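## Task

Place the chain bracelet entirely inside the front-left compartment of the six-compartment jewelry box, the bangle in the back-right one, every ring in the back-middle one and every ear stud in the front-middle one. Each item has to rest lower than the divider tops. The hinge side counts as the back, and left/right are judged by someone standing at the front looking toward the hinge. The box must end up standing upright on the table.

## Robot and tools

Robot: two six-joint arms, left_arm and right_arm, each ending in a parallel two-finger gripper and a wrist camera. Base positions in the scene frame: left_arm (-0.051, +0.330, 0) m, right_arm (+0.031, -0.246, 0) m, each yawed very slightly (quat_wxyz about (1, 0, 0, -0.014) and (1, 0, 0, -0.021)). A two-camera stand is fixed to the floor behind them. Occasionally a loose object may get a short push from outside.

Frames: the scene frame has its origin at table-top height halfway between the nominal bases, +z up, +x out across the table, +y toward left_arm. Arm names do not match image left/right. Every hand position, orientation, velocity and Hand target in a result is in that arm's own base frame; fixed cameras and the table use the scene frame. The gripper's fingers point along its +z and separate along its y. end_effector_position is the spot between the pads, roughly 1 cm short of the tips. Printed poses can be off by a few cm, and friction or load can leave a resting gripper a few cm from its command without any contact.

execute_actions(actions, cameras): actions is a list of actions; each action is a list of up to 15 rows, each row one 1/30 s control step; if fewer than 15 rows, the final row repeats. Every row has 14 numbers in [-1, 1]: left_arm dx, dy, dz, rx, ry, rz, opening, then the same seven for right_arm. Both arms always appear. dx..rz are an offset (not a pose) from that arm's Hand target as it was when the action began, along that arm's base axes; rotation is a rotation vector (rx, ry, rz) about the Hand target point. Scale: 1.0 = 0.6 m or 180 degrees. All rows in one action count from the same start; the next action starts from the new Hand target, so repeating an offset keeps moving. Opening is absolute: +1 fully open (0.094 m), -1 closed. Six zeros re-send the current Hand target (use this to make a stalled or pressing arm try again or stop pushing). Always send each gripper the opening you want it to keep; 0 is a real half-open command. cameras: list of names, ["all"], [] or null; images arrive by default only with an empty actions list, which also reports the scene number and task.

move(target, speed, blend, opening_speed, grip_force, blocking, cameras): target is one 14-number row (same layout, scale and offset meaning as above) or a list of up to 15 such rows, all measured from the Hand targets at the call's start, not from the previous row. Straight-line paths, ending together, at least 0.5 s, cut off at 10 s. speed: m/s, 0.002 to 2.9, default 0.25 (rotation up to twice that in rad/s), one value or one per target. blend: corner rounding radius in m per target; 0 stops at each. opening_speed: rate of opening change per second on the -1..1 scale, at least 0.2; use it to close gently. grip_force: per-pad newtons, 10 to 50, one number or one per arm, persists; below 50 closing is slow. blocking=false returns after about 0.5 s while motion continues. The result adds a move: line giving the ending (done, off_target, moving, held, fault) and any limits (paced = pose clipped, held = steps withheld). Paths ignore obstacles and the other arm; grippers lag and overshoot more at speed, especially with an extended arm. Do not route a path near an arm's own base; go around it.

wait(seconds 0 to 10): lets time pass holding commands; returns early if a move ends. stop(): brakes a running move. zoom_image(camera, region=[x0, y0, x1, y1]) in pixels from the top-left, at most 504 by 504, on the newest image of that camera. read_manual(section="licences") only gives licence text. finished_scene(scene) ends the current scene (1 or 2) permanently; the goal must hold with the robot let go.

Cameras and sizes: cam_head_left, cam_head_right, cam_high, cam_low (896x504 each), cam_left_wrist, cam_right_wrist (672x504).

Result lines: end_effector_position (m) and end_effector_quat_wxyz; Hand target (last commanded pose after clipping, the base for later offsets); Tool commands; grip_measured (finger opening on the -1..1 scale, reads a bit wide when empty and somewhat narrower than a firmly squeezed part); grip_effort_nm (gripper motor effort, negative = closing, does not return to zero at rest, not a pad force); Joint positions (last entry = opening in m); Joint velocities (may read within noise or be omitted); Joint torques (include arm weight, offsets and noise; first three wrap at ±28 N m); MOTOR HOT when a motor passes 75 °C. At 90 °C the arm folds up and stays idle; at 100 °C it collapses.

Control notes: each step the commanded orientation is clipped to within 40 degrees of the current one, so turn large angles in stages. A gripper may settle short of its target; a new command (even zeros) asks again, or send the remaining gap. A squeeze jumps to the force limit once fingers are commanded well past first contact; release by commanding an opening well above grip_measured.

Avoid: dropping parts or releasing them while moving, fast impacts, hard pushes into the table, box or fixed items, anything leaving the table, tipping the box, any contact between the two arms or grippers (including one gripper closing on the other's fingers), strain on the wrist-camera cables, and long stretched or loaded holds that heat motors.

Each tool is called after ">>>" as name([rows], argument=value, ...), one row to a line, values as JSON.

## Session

>>> execute_actions(actions=[], cameras=["all"])

Scene clock: 0.00 s.
left_arm: end_effector_position=(+0.3826, +0.0096, +0.1444) grip_measured=+1.000 grip_effort_nm=n/a end_effector_quat_wxyz=(+0.687, -0.071, +0.722, +0.048) | right_arm: end_effector_position=(+0.3748, -0.0253, +0.1387) grip_measured=+1.000 grip_effort_nm=n/a end_effector_quat_wxyz=(+0.676, +0.088, +0.730, -0.044)
Joint positions: left_arm=[-0.105 1.577 0.236 1.287 -0.272 -0.044 0.094] | right_arm=[0.034 1.533 0.209 1.239 0.219 0.074 0.094]
Joint velocities: within noise
Joint torques (N m): no reading
Heat: left arm: 28 °C; right arm: 30 °C.
Hand target: left_arm +0.3828, +0.0096, +0.1426; +0.683, -0.071, +0.725, +0.048 | right_arm +0.3759, -0.0253, +0.1413; +0.678, +0.089, +0.728, -0.044
Tool commands: left_gripper/opening=+1.0 right_gripper/opening=+1.0

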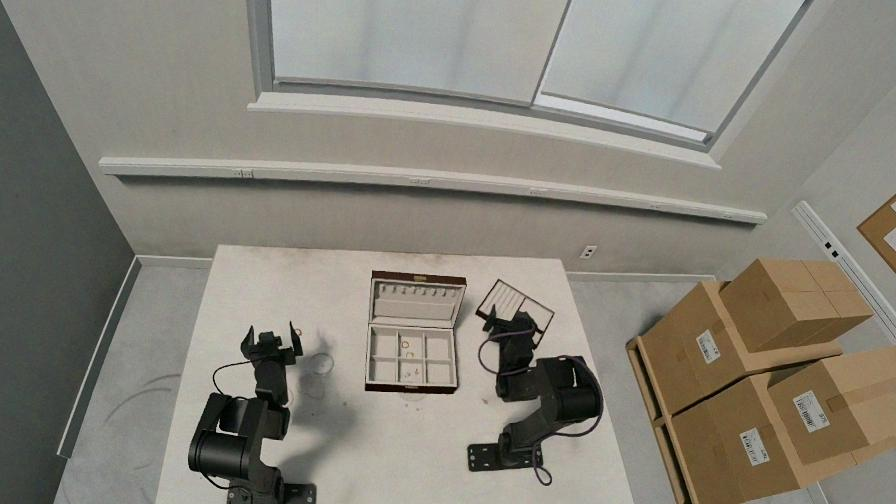

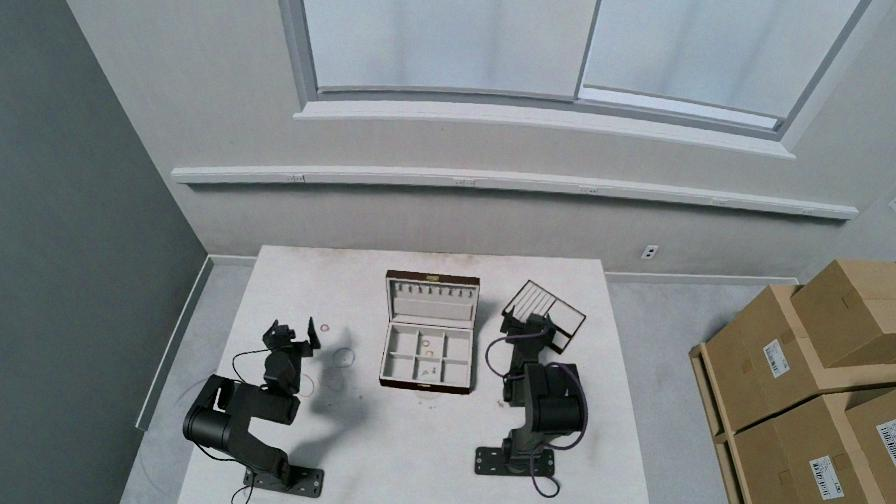

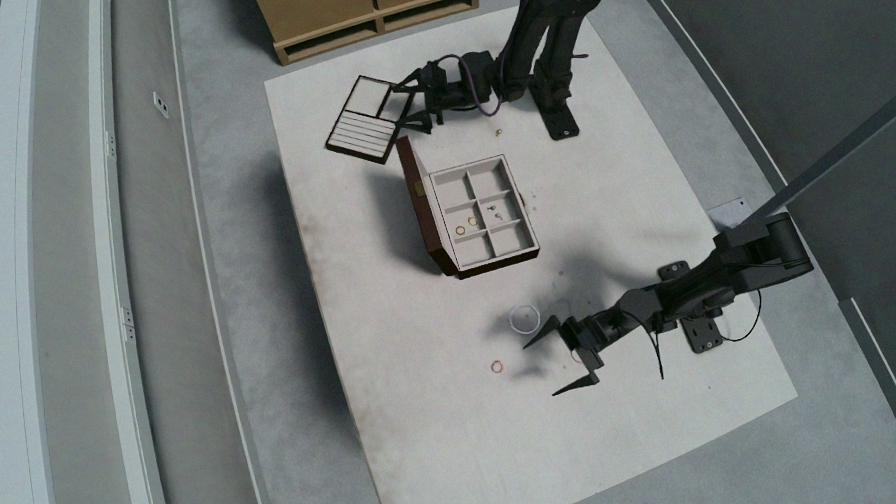

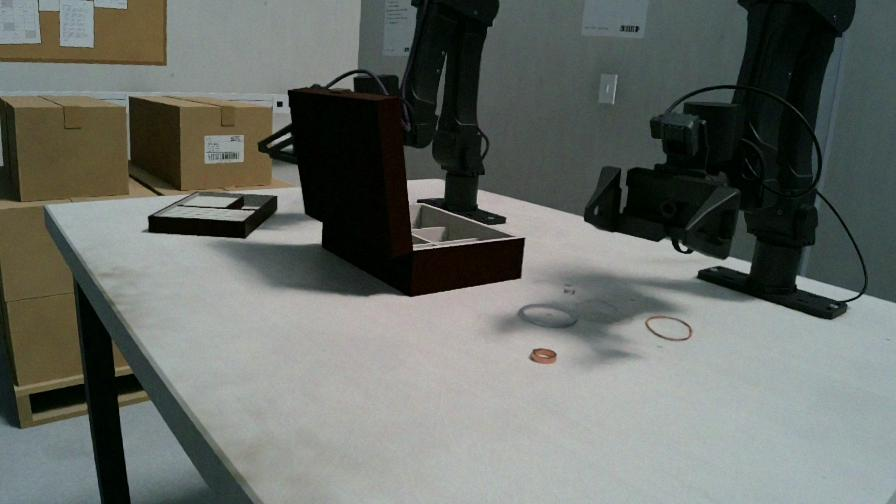

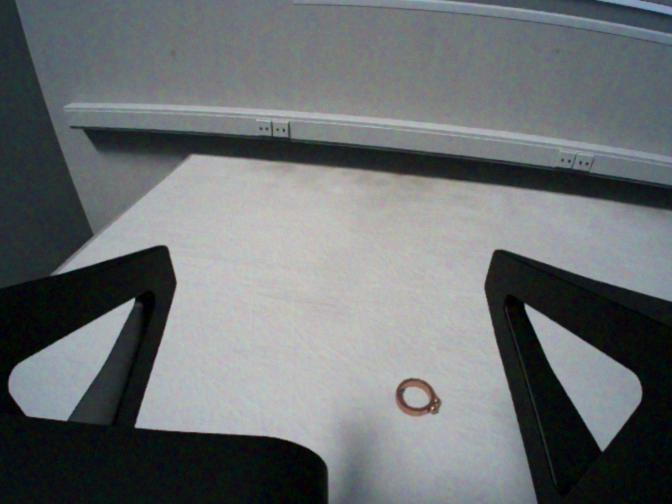

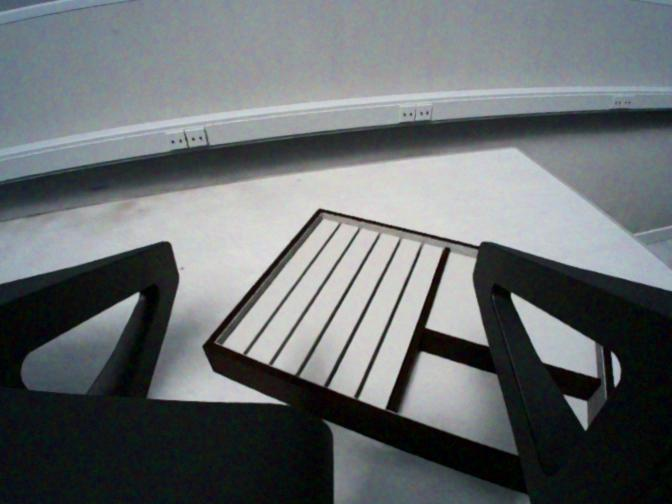

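>>> zoom_image(camera="cam_high", region=[400, 110, 620, 260])

>>> zoom_image(camera="cam_high", region=[440, 240, 760, 440])

>>> zoom_image(camera="cam_head_right", region=[360, 260, 520, 410])

>>> zoom_image(camera="cam_head_right", region=[230, 260, 400, 430])

>>> zoom_image(camera="cam_low", region=[480, 260, 720, 380])

Scaled by 2.291 from the camera's 896x504 image, which has a finer 1280x720 frame.

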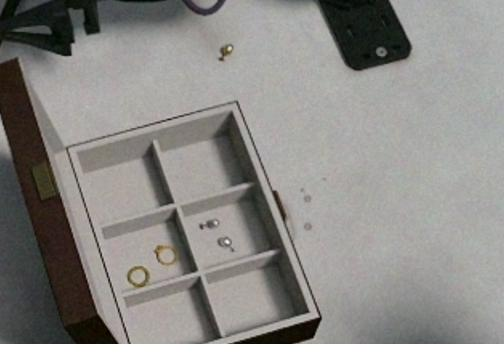

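Scaled by 1.575 from the camera's 896x504 image, which has a finer 1280x720 frame.

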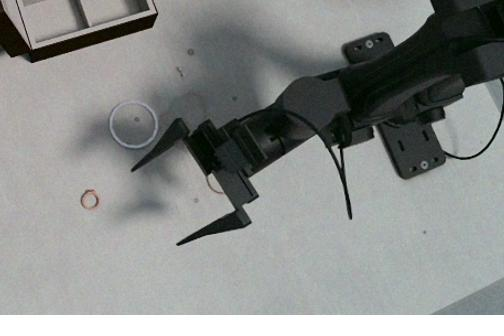

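Scaled by 3.150 from the camera's 896x504 image, which has a finer 1280x720 frame.

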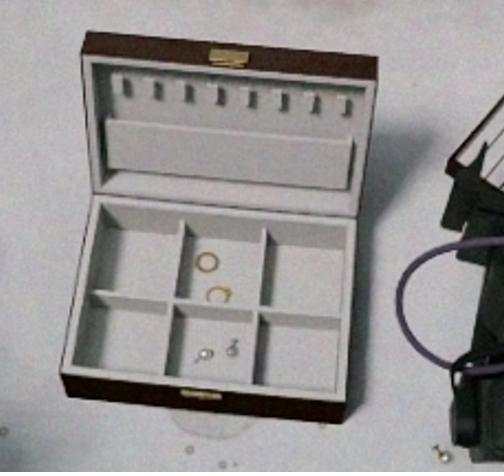

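Scaled by 2.965 from the camera's 896x504 image, which has a finer 1280x720 frame.

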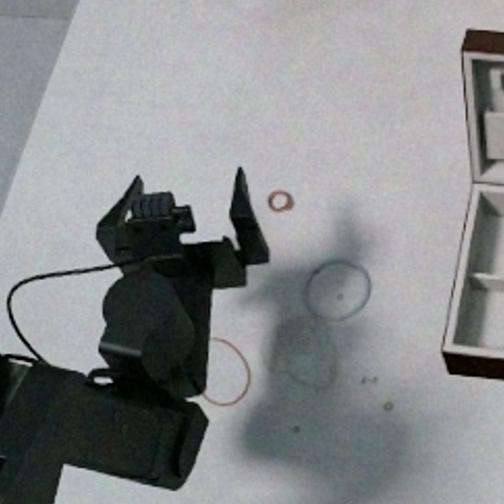

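Scaled by 2.100 from the camera's 896x504 image, which has a finer 1280x720 frame.

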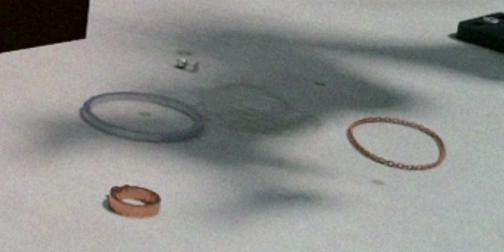

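>>> move([
  [0.0287,-0.0993,0.0957,-0.0337,0.4798,-0.0499,-0.3, -0.2098,0.0422,0.1812,0.0309,0.4758,0.0625,-0.3],
  [0.0287,-0.0993,0.0957,-0.0337,0.4798,-0.0499,-0.3, -0.1932,0.5422,0.0812,-0.357,0.3994,0.4586,-0.3],
], speed=0.3, blend=[0.05, 0], grip_force=[20, 20], cameras=["cam_left_wrist", "cam_right_wrist", "cam_high"])

Scene clock: 149.03 s.
left_arm: end_effector_position=(+0.3971, -0.0470, +0.2060) grip_measured=-0.298 grip_effort_nm=-0.10 end_effector_quat_wxyz=(+0.076, -0.004, +0.997, -0.004) | right_arm: end_effector_position=(+0.2581, +0.2944, +0.1897) grip_measured=-0.298 grip_effort_nm=-0.11 end_effector_quat_wxyz=(-0.052, +0.708, -0.704, -0.001)
Joint positions: left_arm=[-0.126 1.991 2.133 -1.559 -0.011 -0.133 0.033] | right_arm=[0.85 1.984 2.061 -1.544 0.004 -0.727 0.033]
Joint torques (N m): left_arm=[-0.16 -9.02 10.14 0.35 0.11 0.12] | right_arm=[0.32 -8.42 10.02 0.22 -0.08 -0.04]
Heat: left arm: 34 °C; right arm: 34 °C.
Hand target: left_arm +0.4000, -0.0499, +0.2000; +0.000, +0.000, +1.000, +0.000 | right_arm +0.2599, +0.3000, +0.1901; +0.000, +0.713, -0.701, +0.000
Off the commanded pose: left_arm 0.007 m, 9 deg | right_arm 0.006 m, 6 deg.
joint sent to its limit (left arm) — joint 4 (wrist pitch), lower limit. The joint targets are off in orientation, not in position.
joint sent to its limit (right arm) — joint 4 (wrist pitch), lower limit. The joint targets are off in orientation, not in position.
grip_force (N): 20, 20
move: off_target (left_arm, right_arm)
Images, in order (width x height): cam_high 896x504, cam_left_wrist 672x504, cam_right_wrist 672x504.

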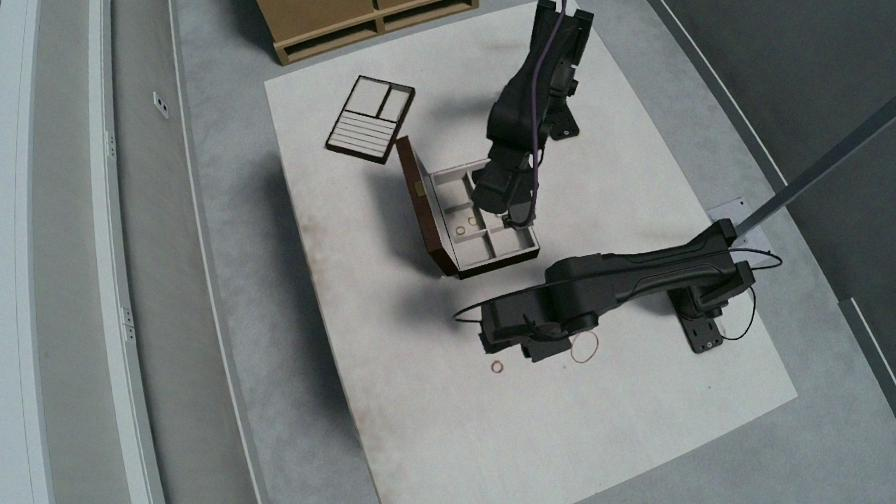

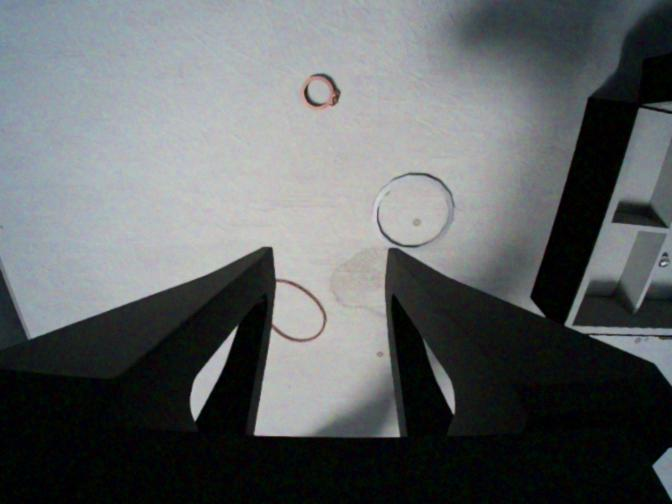

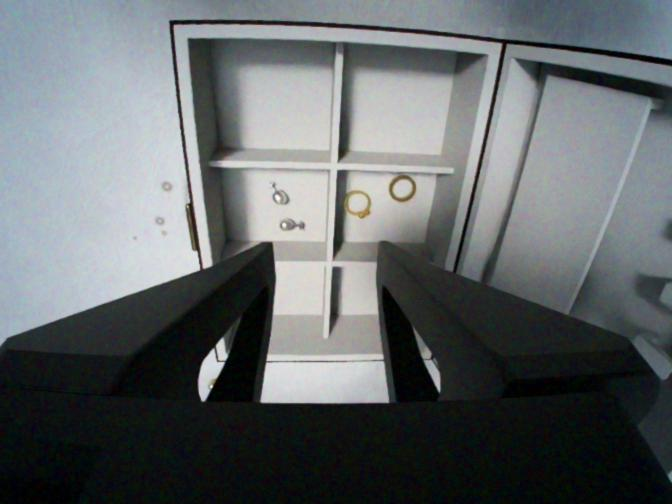

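>>> move(target=[-0.2167,-0.1585,-0.1,0,0,0,-0.3, -0.1582,-0.4083,-0.1168,0,0,0,-0.3], speed=0.3, cameras=["cam_left_wrist", "cam_right_wrist"])

Scene clock: 216.47 s.
left_arm: end_effector_position=(+0.2714, -0.1456, +0.1343) grip_measured=-0.298 grip_effort_nm=-0.11 end_effector_quat_wxyz=(-0.012, +0.004, +1.000, +0.007) | right_arm: end_effector_position=(+0.1667, +0.0548, +0.1221) grip_measured=-0.298 grip_effort_nm=-0.11 end_effector_quat_wxyz=(+0.009, +0.713, -0.701, +0.003)
Joint positions: left_arm=[-0.496 1.734 1.517 -1.381 -0.001 -0.488 0.033] | right_arm=[0.326 1.209 0.997 -1.371 0.013 -1.263 0.033]
Joint torques (N m): left_arm=[0.05 -12.15 6.87 0.22 0.05 -0.05] | right_arm=[-0.68 -4.57 5.08 0.26 -0.16 -0.04]
Heat: left arm: 32 °C; right arm: 32 °C.
Hand target: left_arm +0.2700, -0.1450, +0.1399; +0.000, +0.000, +1.000, +0.000 | right_arm +0.1650, +0.0550, +0.1200; +0.000, +0.714, -0.700, +0.000
Off the commanded pose: left_arm 0.006 m, 2 deg | right_arm 0.003 m, 1 deg.
grip_force (N): 20, 20
move: done
Images, in order (width x height): cam_left_wrist 672x504, cam_right_wrist 672x504.

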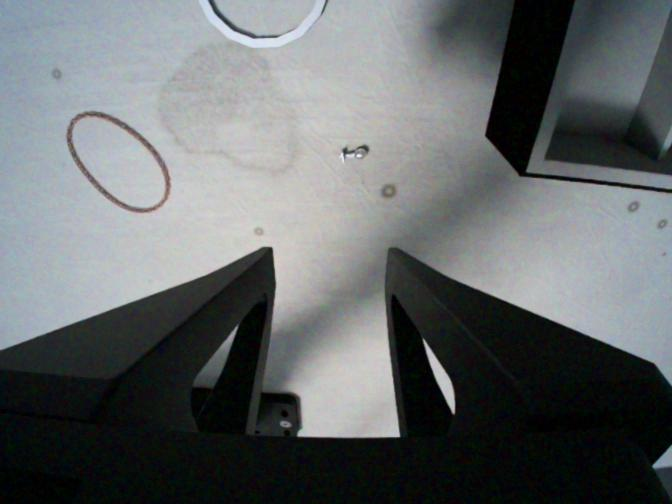

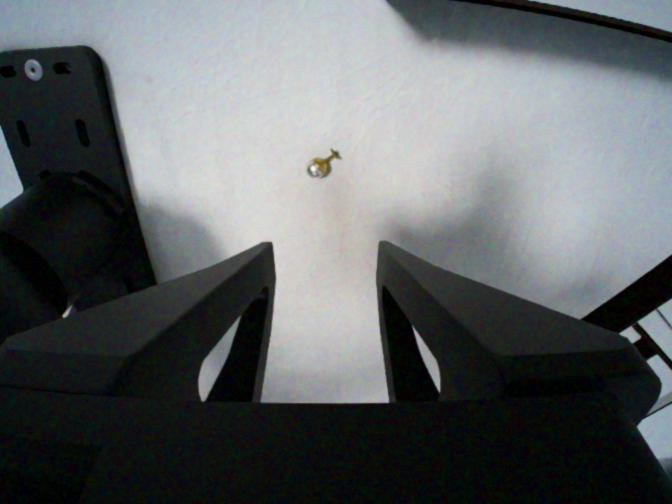

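>>> move(target=[-0.0092,-0.0217,-0.1332,0,0,-0.4444,-0.6, 0.0003,-0.0142,-0.1,0,0,-0.2722,-0.6], speed=0.25, cameras=["cam_left_wrist", "cam_right_wrist"])

Scene clock: 258.50 s.
left_arm: end_effector_position=(+0.2682, -0.1579, +0.0662) grip_measured=-0.598 grip_effort_nm=-0.11 end_effector_quat_wxyz=(+0.008, +0.638, +0.770, +0.002) | right_arm: end_effector_position=(+0.1665, +0.0468, +0.0642) grip_measured=-0.598 grip_effort_nm=-0.12 end_effector_quat_wxyz=(-0.001, -0.366, +0.931, -0.003)
Joint positions: left_arm=[-0.536 1.734 1.244 -1.065 -0.001 0.847 0.019] | right_arm=[0.276 1.209 0.766 -1.13 0.007 -0.473 0.019]
Joint torques (N m): left_arm=[-0.49 -8.36 6.83 0.28 0.02 0.12] | right_arm=[-0.62 -3.12 5.01 0.31 -0.11 0.1]
Heat: left arm: 30 °C; right arm: 30 °C.
Hand target: left_arm +0.2646, -0.1581, +0.0600; +0.000, +0.643, +0.766, +0.000 | right_arm +0.1652, +0.0465, +0.0600; +0.000, -0.359, +0.933, +0.000
Off the commanded pose: left_arm 0.007 m, 1 deg | right_arm 0.004 m, 1 deg.
grip_force (N): 20, 20
move: done
Images, in order (width x height): cam_left_wrist 672x504, cam_right_wrist 672x504.

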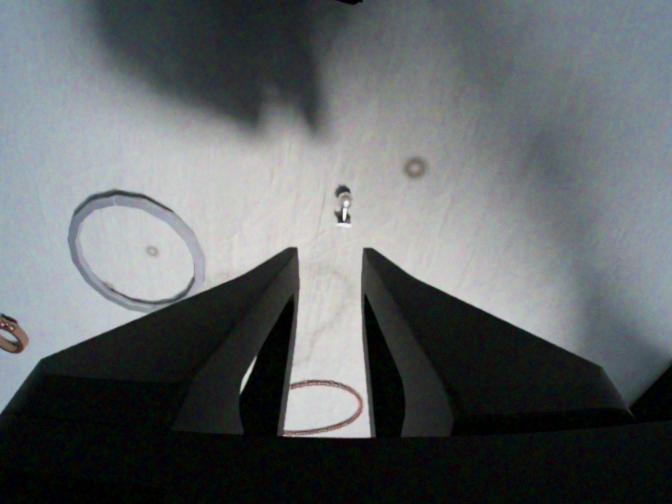

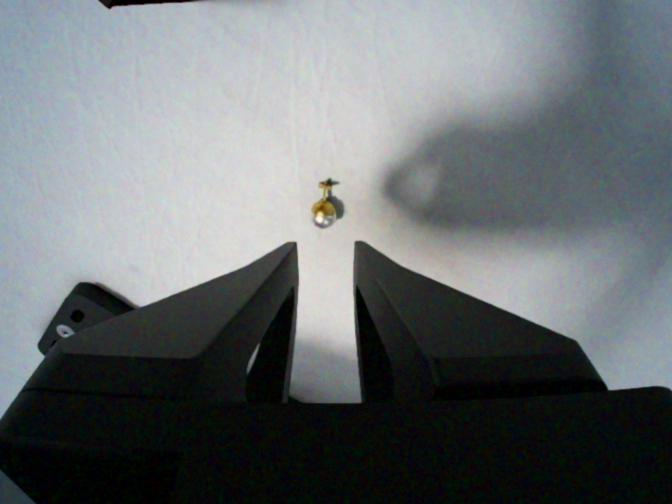

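>>> move(target=[-0.0113,0.0032,-0.0633,0,0,0,-0.72, -0.0032,-0.0017,-0.0633,0,0,0,-0.72], speed=0.1, cameras=["cam_left_wrist", "cam_right_wrist"])

Scene clock: 286.03 s.
left_arm: end_effector_position=(+0.2622, -0.1563, +0.0318) grip_measured=-0.718 grip_effort_nm=-0.11 end_effector_quat_wxyz=(+0.014, +0.640, +0.768, +0.003) | right_arm: end_effector_position=(+0.1652, +0.0465, +0.0276) grip_measured=-0.718 grip_effort_nm=-0.12 end_effector_quat_wxyz=(+0.004, -0.366, +0.931, -0.004)
Joint positions: left_arm=[-0.542 1.743 1.111 -0.91 -0.001 0.848 0.013] | right_arm=[0.276 1.24 0.634 -0.957 0.007 -0.473 0.013]
Joint torques (N m): left_arm=[-0.58 -6.84 6.78 0.28 0.04 0.02] | right_arm=[-0.88 -2.06 4.96 0.33 -0.11 0.07]
Heat: left arm: 30 °C; right arm: 29 °C.
Hand target: left_arm +0.2577, -0.1561, +0.0220; +0.000, +0.643, +0.766, +0.000 | right_arm +0.1633, +0.0455, +0.0220; +0.000, -0.359, +0.933, +0.000
Off the commanded pose: left_arm 0.011 m, 2 deg | right_arm 0.006 m, 1 deg.
grip_force (N): 20, 20
move: off_target (left_arm)
Images, in order (width x height): cam_left_wrist 672x504, cam_right_wrist 672x504.

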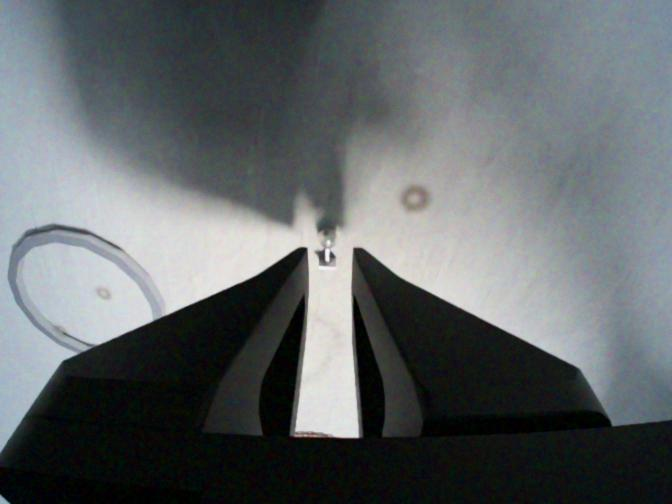

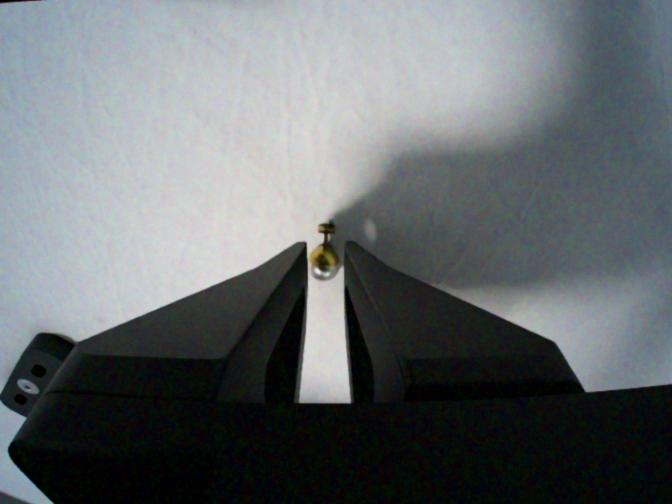

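>>> move(target=[0.002,0.0004,-0.0187,0,0,0,-0.72, -0.001,0.0011,-0.0208,0,0,0,-0.72], speed=0.05, cameras=["cam_left_wrist", "cam_right_wrist"])

Scene clock: 361.97 s.
left_arm: end_effector_position=(+0.2639, -0.1573, +0.0214) grip_measured=-0.718 grip_effort_nm=-0.11 end_effector_quat_wxyz=(+0.015, +0.640, +0.768, +0.003) | right_arm: end_effector_position=(+0.1654, +0.0465, +0.0153) grip_measured=-0.718 grip_effort_nm=-0.12 end_effector_quat_wxyz=(+0.004, -0.365, +0.931, -0.004)
Joint positions: left_arm=[-0.542 1.764 1.091 -0.866 -0.001 0.848 0.013] | right_arm=[0.276 1.264 0.597 -0.895 0.007 -0.471 0.013]
Joint torques (N m): left_arm=[-0.28 -6.9 6.58 0.32 0.02 0.07] | right_arm=[-0.5 -2.17 4.74 0.35 -0.11 0.09]
Heat: left arm: 31 °C; right arm: 29 °C.
Hand target: left_arm +0.2589, -0.1559, +0.0108; +0.000, +0.643, +0.766, +0.000 | right_arm +0.1627, +0.0462, +0.0095; +0.000, -0.359, +0.933, +0.000
Off the commanded pose: left_arm 0.012 m, 2 deg | right_arm 0.006 m, 1 deg.
grip_force (N): 20, 20
move: off_target (left_arm)
Images, in order (width x height): cam_left_wrist 672x504, cam_right_wrist 672x504.

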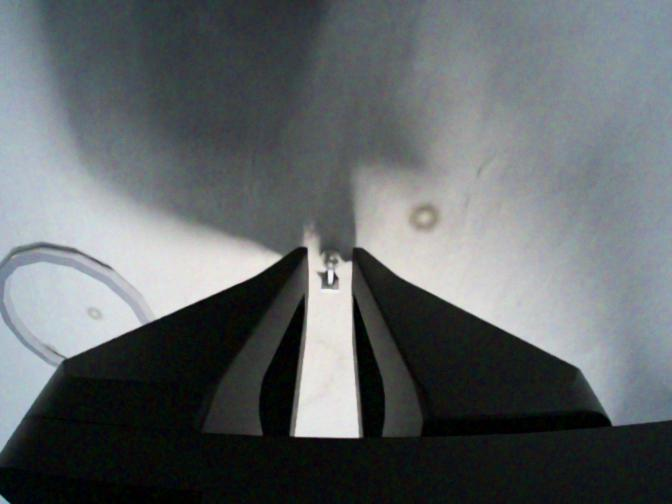

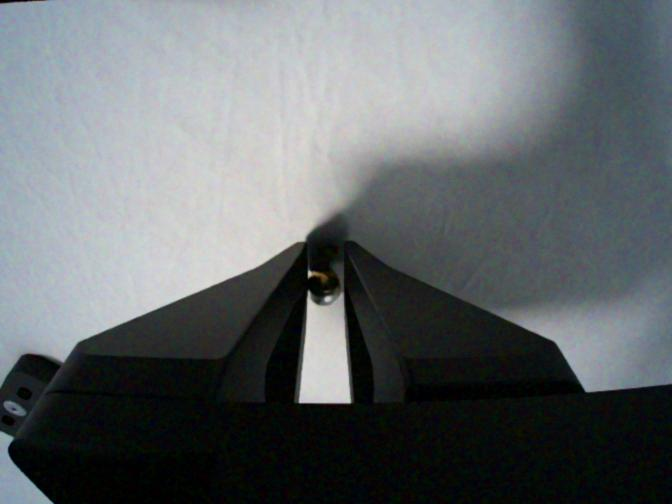

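>>> move(target=[0,0,0,0,0,0,-0.95, 0,0,0,0,0,0,-0.95], speed=0.05, opening_speed=0.4, grip_force=[20, 20], cameras=["cam_left_wrist", "cam_right_wrist"])

Scene clock: 375.10 s.
left_arm: end_effector_position=(+0.2640, -0.1574, +0.0214) grip_measured=-0.948 grip_effort_nm=-0.11 end_effector_quat_wxyz=(+0.016, +0.640, +0.768, +0.003) | right_arm: end_effector_position=(+0.1657, +0.0467, +0.0153) grip_measured=-0.913 grip_effort_nm=-0.45 end_effector_quat_wxyz=(+0.005, -0.365, +0.931, -0.004)
Joint positions: left_arm=[-0.542 1.764 1.091 -0.866 -0.001 0.848 0.002] | right_arm=[0.276 1.264 0.597 -0.893 0.007 -0.471 0.004]
Joint torques (N m): left_arm=[-0.31 -6.99 6.5 0.31 0.03 0.06] | right_arm=[-0.47 -2.14 4.72 0.34 -0.11 0.1]
Heat: left arm: 30 °C; right arm: 29 °C.
Hand target: left_arm +0.2589, -0.1559, +0.0108; +0.000, +0.643, +0.766, +0.000 | right_arm +0.1627, +0.0462, +0.0095; +0.000, -0.359, +0.933, +0.000
Off the commanded pose: left_arm 0.012 m, 2 deg | right_arm 0.006 m, 1 deg.
grip_force (N): 20, 20
move: off_target (left_arm)
Images, in order (width x height): cam_left_wrist 672x504, cam_right_wrist 672x504.

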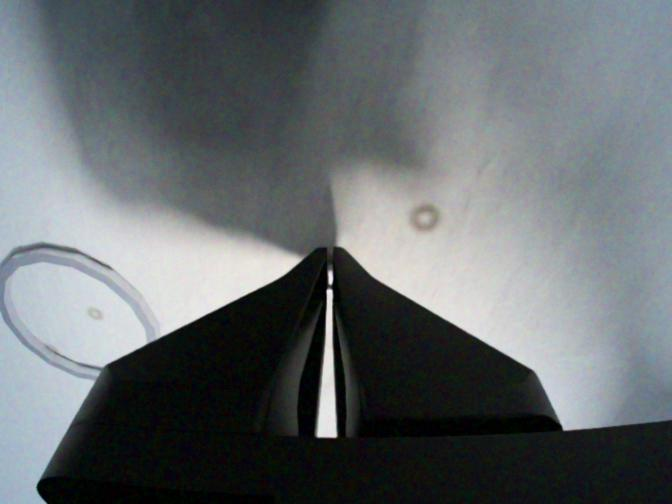

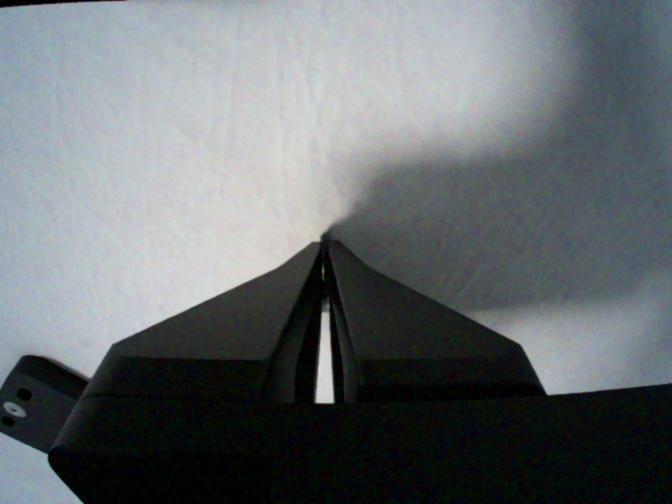

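>>> move([
  [0,0,0,0,0,0,-0.72, 0,0,0,0,0,0,-0.72],
  [0,0,-0.01,0,0,0,-0.72, 0,0,-0.0067,0,0,0,-0.72],
], speed=0.05, opening_speed=0.6, cameras=["cam_left_wrist", "cam_right_wrist"])

Scene clock: 384.90 s.
left_arm: end_effector_position=(+0.2641, -0.1574, +0.0155) grip_measured=-0.722 grip_effort_nm=0.14 end_effector_quat_wxyz=(+0.015, +0.640, +0.768, +0.003) | right_arm: end_effector_position=(+0.1647, +0.0464, +0.0114) grip_measured=-0.722 grip_effort_nm=0.08 end_effector_quat_wxyz=(+0.002, -0.365, +0.931, -0.004)
Joint positions: left_arm=[-0.542 1.774 1.078 -0.843 -0.001 0.848 0.013] | right_arm=[0.276 1.273 0.586 -0.878 0.007 -0.47 0.013]
Joint torques (N m): left_arm=[-0.32 -6.98 6.5 0.32 0.04 0.06] | right_arm=[-0.46 -2.11 4.6 0.39 -0.11 0.09]
Heat: left arm: 30 °C; right arm: 29 °C.
Hand target: left_arm +0.2588, -0.1559, +0.0048; +0.000, +0.643, +0.766, +0.000 | right_arm +0.1626, +0.0461, +0.0055; -0.001, -0.359, +0.933, +0.000
Off the commanded pose: left_arm 0.012 m, 2 deg | right_arm 0.006 m, 1 deg.
grip_force (N): 20, 20
move: off_target (left_arm)
Images, in order (width x height): cam_left_wrist 672x504, cam_right_wrist 672x504.

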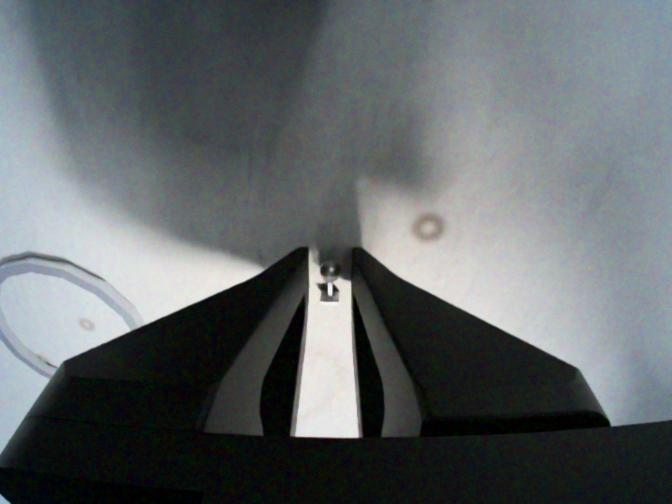

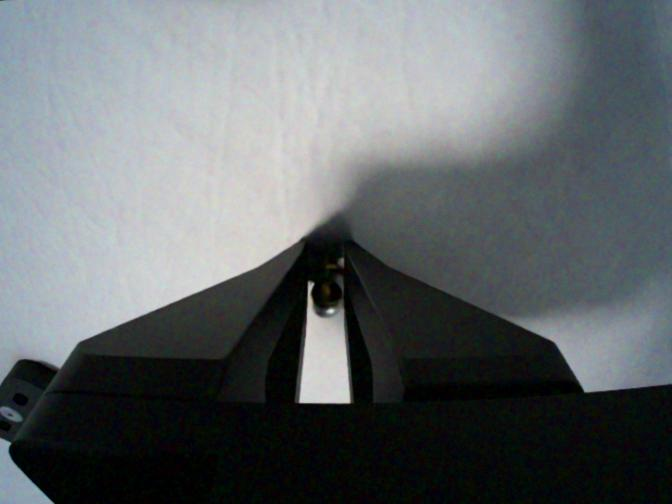

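>>> move(target=[-0.0018,0.0098,-0.0058,0,0,0,-0.72, -0.0073,-0.0068,-0.003,0,0,0,-0.72], speed=0.05, cameras=["cam_left_wrist", "cam_right_wrist"])

Scene clock: 396.13 s.
left_arm: end_effector_position=(+0.2643, -0.1564, +0.0143) grip_measured=-0.722 grip_effort_nm=0.14 end_effector_quat_wxyz=(+0.016, +0.643, +0.766, +0.003) | right_arm: end_effector_position=(+0.1644, +0.0456, +0.0110) grip_measured=-0.722 grip_effort_nm=0.08 end_effector_quat_wxyz=(+0.004, -0.361, +0.933, +0.000)
Joint positions: left_arm=[-0.538 1.774 1.072 -0.836 -0.001 0.858 0.013] | right_arm=[0.265 1.269 0.581 -0.876 0 -0.473 0.013]
Joint torques (N m): left_arm=[0.7 -7.47 4.77 0.42 0.03 0.1] | right_arm=[-0.84 -3.55 3.08 0.38 -0.03 -0.03]
Heat: left arm: 30 °C; right arm: 28 °C.
Hand target: left_arm +0.2578, -0.1500, +0.0013; +0.000, +0.643, +0.766, +0.000 | right_arm +0.1583, +0.0421, +0.0037; +0.000, -0.359, +0.933, +0.000
Off the commanded pose: left_arm 0.016 m, 2 deg | right_arm 0.010 m, 1 deg.
grip_force (N): 20, 20
move: off_target (left_arm)
Images, in order (width x height): cam_left_wrist 672x504, cam_right_wrist 672x504.

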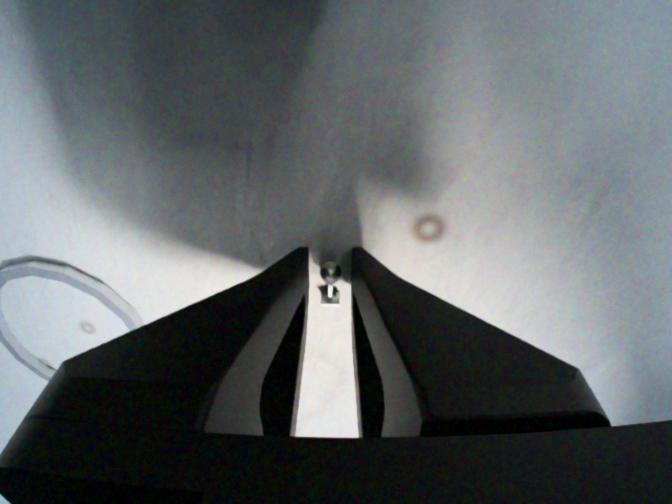

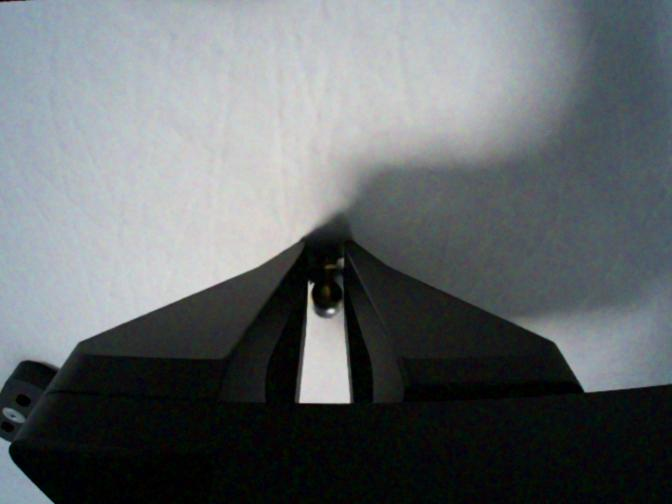

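>>> move([
  [-0.0018, 0.0098, 0.0417, 0, 0, 0, -0.72, -0.0073, -0.0068, 0.0417, 0, 0, 0, -0.72],
  [-0.0018, 0.0098, -0.0033, 0, 0, 0, -0.72, -0.0073, -0.0068, -0.0017, 0, 0, 0, -0.72],
], speed=0.1, blend=0.005, grip_force=[20, 20], cameras=["cam_left_wrist", "cam_right_wrist"])

Scene clock: 440.63 s.
left_arm: end_effector_position=(+0.2608, -0.1484, +0.0138) grip_measured=-0.722 grip_effort_nm=0.14 end_effector_quat_wxyz=(+0.007, +0.642, +0.766, +0.002) | right_arm: end_effector_position=(+0.1542, +0.0395, +0.0108) grip_measured=-0.721 grip_effort_nm=0.06 end_effector_quat_wxyz=(+0.000, -0.359, +0.933, +0.000)
Joint positions: left_arm=[-0.522 1.766 1.06 -0.85 -0.001 0.874 0.013] | right_arm=[0.245 1.223 0.552 -0.898 0 -0.491 0.013]
Joint torques (N m): left_arm=[0.61 -7.49 3.75 0.66 0.04 0.12] | right_arm=[-0.73 -1.28 4.07 0.55 -0.03 -0.05]
Heat: left arm: 29 °C; right arm: 28 °C.
Hand target: left_arm +0.2568, -0.1442, -0.0006; +0.000, +0.643, +0.766, +0.000 | right_arm +0.1539, +0.0380, +0.0026; -0.001, -0.359, +0.933, +0.000
Off the commanded pose: left_arm 0.016 m, 1 deg | right_arm 0.008 m, 0 deg.
grip_force (N): 20, 20
move: off_target (left_arm)
Images, in order (width x height): cam_left_wrist 672x504, cam_right_wrist 672x504.

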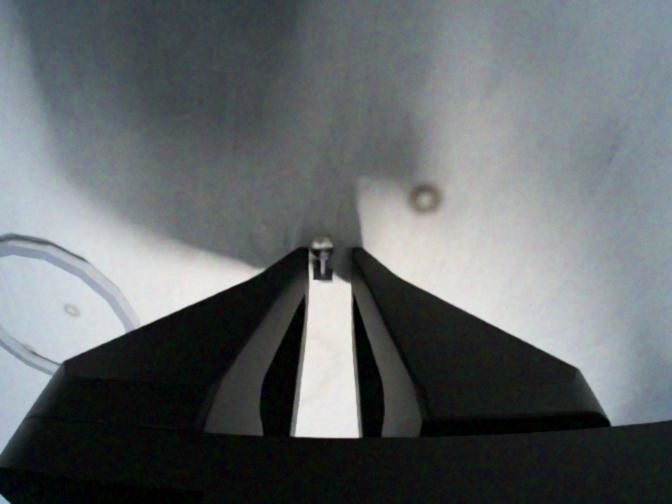

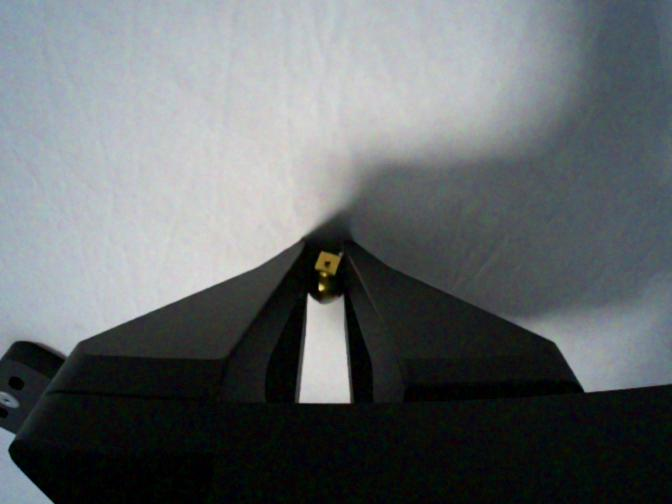

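>>> zoom_image(camera="cam_right_wrist", region=[256, 200, 416, 320])

>>> zoom_image(camera="cam_left_wrist", region=[256, 200, 416, 320])

Scaled by 3.150 from the camera's 672x504 image, which has a finer 960x720 frame.

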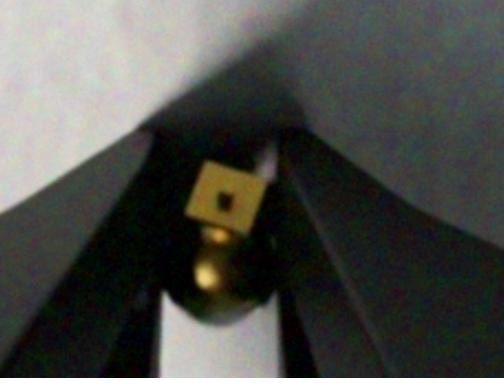

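Scaled by 3.150 from the camera's 672x504 image, which has a finer 960x720 frame.

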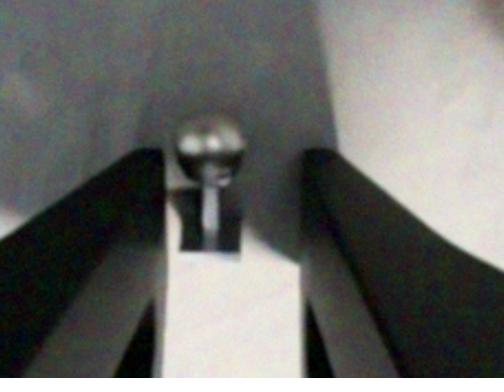

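>>> move(target=[0, 0, -0.0083, 0, 0, 0, -0.72, 0, 0, 0, 0, 0, 0, -0.95], speed=0.05, opening_speed=0.3, grip_force=[20, 20], cameras=["cam_left_wrist", "cam_right_wrist"])

Scene clock: 489.03 s.
left_arm: end_effector_position=(+0.2607, -0.1484, +0.0135) grip_measured=-0.722 grip_effort_nm=0.14 end_effector_quat_wxyz=(+0.009, +0.643, +0.766, +0.002) | right_arm: end_effector_position=(+0.1545, +0.0393, +0.0108) grip_measured=-0.751 grip_effort_nm=-0.49 end_effector_quat_wxyz=(+0.001, -0.359, +0.933, -0.001)
Joint positions: left_arm=[-0.522 1.763 1.055 -0.844 -0.001 0.875 0.013] | right_arm=[0.245 1.223 0.552 -0.898 0.002 -0.491 0.012]
Joint torques (N m): left_arm=[0.68 -6.65 3.41 0.79 0 0.1] | right_arm=[-0.72 -1.28 4.08 0.54 -0.05 -0.04]
Heat: left arm: 30 °C; right arm: 28 °C.
Hand target: left_arm +0.2567, -0.1441, -0.0056; +0.000, +0.643, +0.766, +0.000 | right_arm +0.1539, +0.0380, +0.0026; +0.000, -0.359, +0.933, +0.000
Off the commanded pose: left_arm 0.020 m, 1 deg | right_arm 0.008 m, 0 deg.
grip_force (N): 20, 20
move: off_target (left_arm)
Images, in order (width x height): cam_left_wrist 672x504, cam_right_wrist 672x504.

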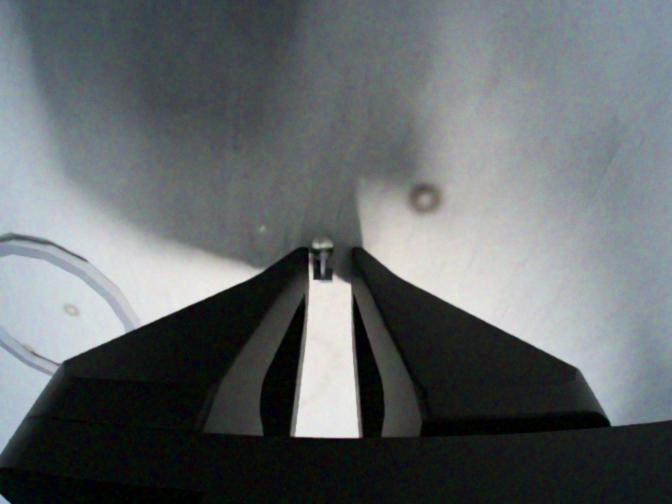

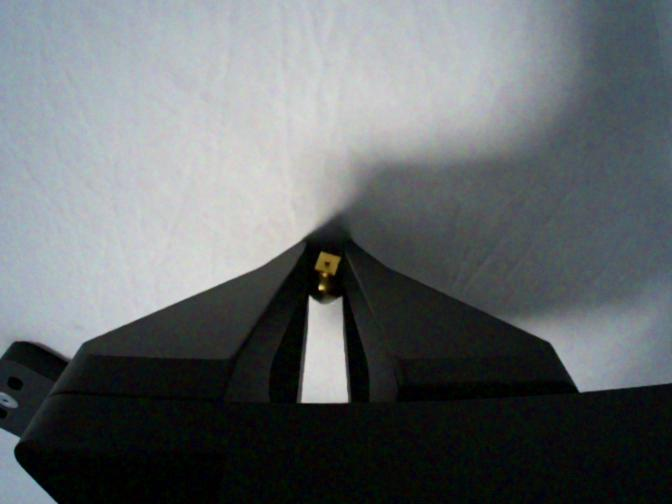

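>>> move(target=[0, 0, 0, 0, 0, 0, -0.95, 0, 0, 0.1333, 0, 0, 0, -0.95], speed=0.1, opening_speed=0.3, grip_force=[20, 20], cameras=["cam_left_wrist", "cam_right_wrist"])

Scene clock: 506.47 s.
left_arm: end_effector_position=(+0.2613, -0.1487, +0.0135) grip_measured=-0.904 grip_effort_nm=-0.46 end_effector_quat_wxyz=(+0.010, +0.643, +0.766, +0.003) | right_arm: end_effector_position=(+0.1476, +0.0376, +0.0719) grip_measured=-0.752 grip_effort_nm=-0.49 end_effector_quat_wxyz=(-0.018, -0.360, +0.933, +0.002)
Joint positions: left_arm=[-0.522 1.763 1.055 -0.841 -0.001 0.875 0.005] | right_arm=[0.245 1.151 0.762 -1.219 0.002 -0.491 0.012]
Joint torques (N m): left_arm=[0.69 -6.6 3.4 0.78 0.04 0.11] | right_arm=[-0.75 -4.04 9.77 -0.07 -0.04 -0.05]
Heat: left arm: 29 °C; right arm: 28 °C.
Hand target: left_arm +0.2568, -0.1441, -0.0056; +0.000, +0.643, +0.766, +0.000 | right_arm +0.1540, +0.0380, +0.0827; +0.000, -0.359, +0.933, +0.000
Off the commanded pose: left_arm 0.020 m, 1 deg | right_arm 0.012 m, 2 deg.
grip_force (N): 20, 20
move: off_target (left_arm, right_arm)
Images, in order (width x height): cam_left_wrist 672x504, cam_right_wrist 672x504.

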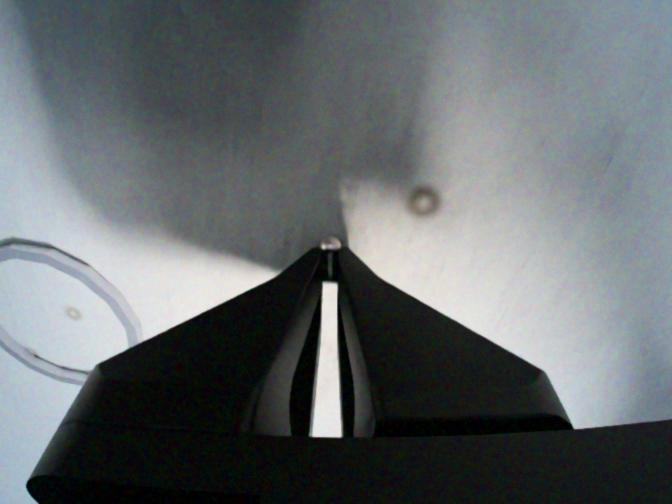

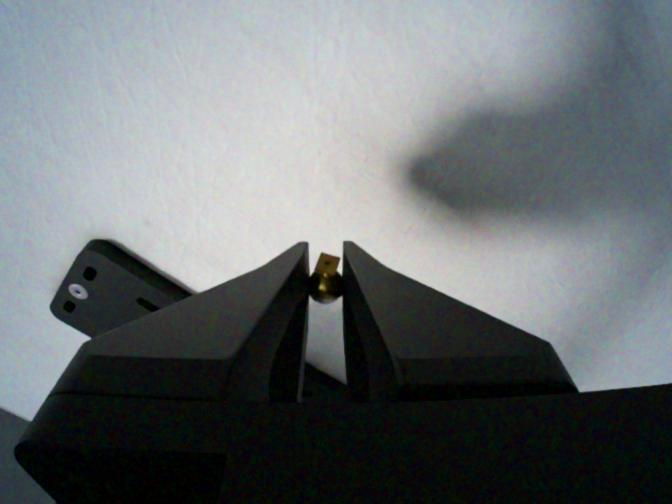

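>>> move([
  [0, 0, 0.05, 0, 0, 0, -0.95, 0, 0, 0.0622, 0, 0, 0, -0.95],
  [0, 0, 0.065, 0, 0, 0, -0.95, 0.1153, 0.3728, 0.0622, 0, 0, 0, -0.95],
], speed=0.2, blend=[0.03, 0], grip_force=[20, 20], cameras=["cam_left_wrist", "cam_right_wrist"])

Scene clock: 552.83 s.
left_arm: end_effector_position=(+0.2495, -0.1419, +0.0194) grip_measured=-0.907 grip_effort_nm=-0.46 end_effector_quat_wxyz=(-0.021, +0.643, +0.766, -0.003) | right_arm: end_effector_position=(+0.2203, +0.2565, +0.1177) grip_measured=-0.752 grip_effort_nm=-0.49 end_effector_quat_wxyz=(-0.001, -0.360, +0.933, +0.002)
Joint positions: left_arm=[-0.522 1.76 1.077 -0.929 -0.001 0.875 0.004] | right_arm=[0.856 1.824 1.56 -1.307 -0.003 0.119 0.012]
Joint torques (N m): left_arm=[0.79 -12.03 9.5 -0.05 0.04 0.1] | right_arm=[0.46 -7.25 10.35 0 0 0.11]
Heat: left arm: 29 °C; right arm: 31 °C.
Hand target: left_arm +0.2568, -0.1442, +0.0334; +0.000, +0.643, +0.766, +0.000 | right_arm +0.2231, +0.2616, +0.1199; +0.000, -0.359, +0.933, +0.000
Off the commanded pose: left_arm 0.016 m, 2 deg | right_arm 0.006 m, 0 deg.
grip_force (N): 20, 20
move: off_target (left_arm); blend cut to 0.0188 m at target 1
Images, in order (width x height): cam_left_wrist 672x504, cam_right_wrist 672x504.

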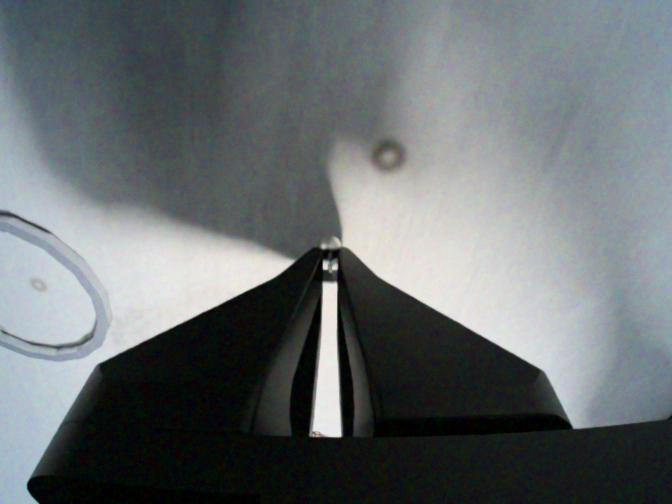

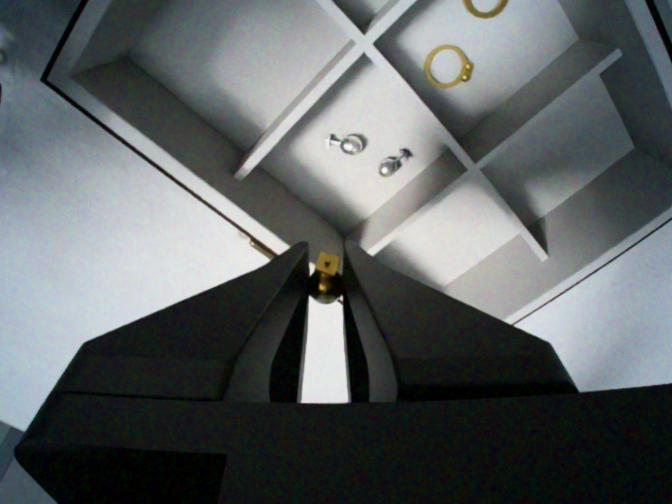

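>>> zoom_image(camera="cam_right_wrist", region=[200, 0, 672, 330])

Scaled by 1.068 from the camera's 672x504 image, which has a finer 960x720 frame.

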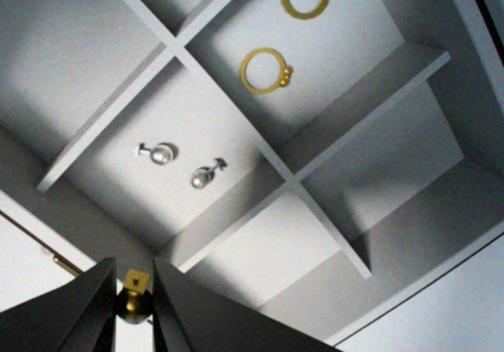

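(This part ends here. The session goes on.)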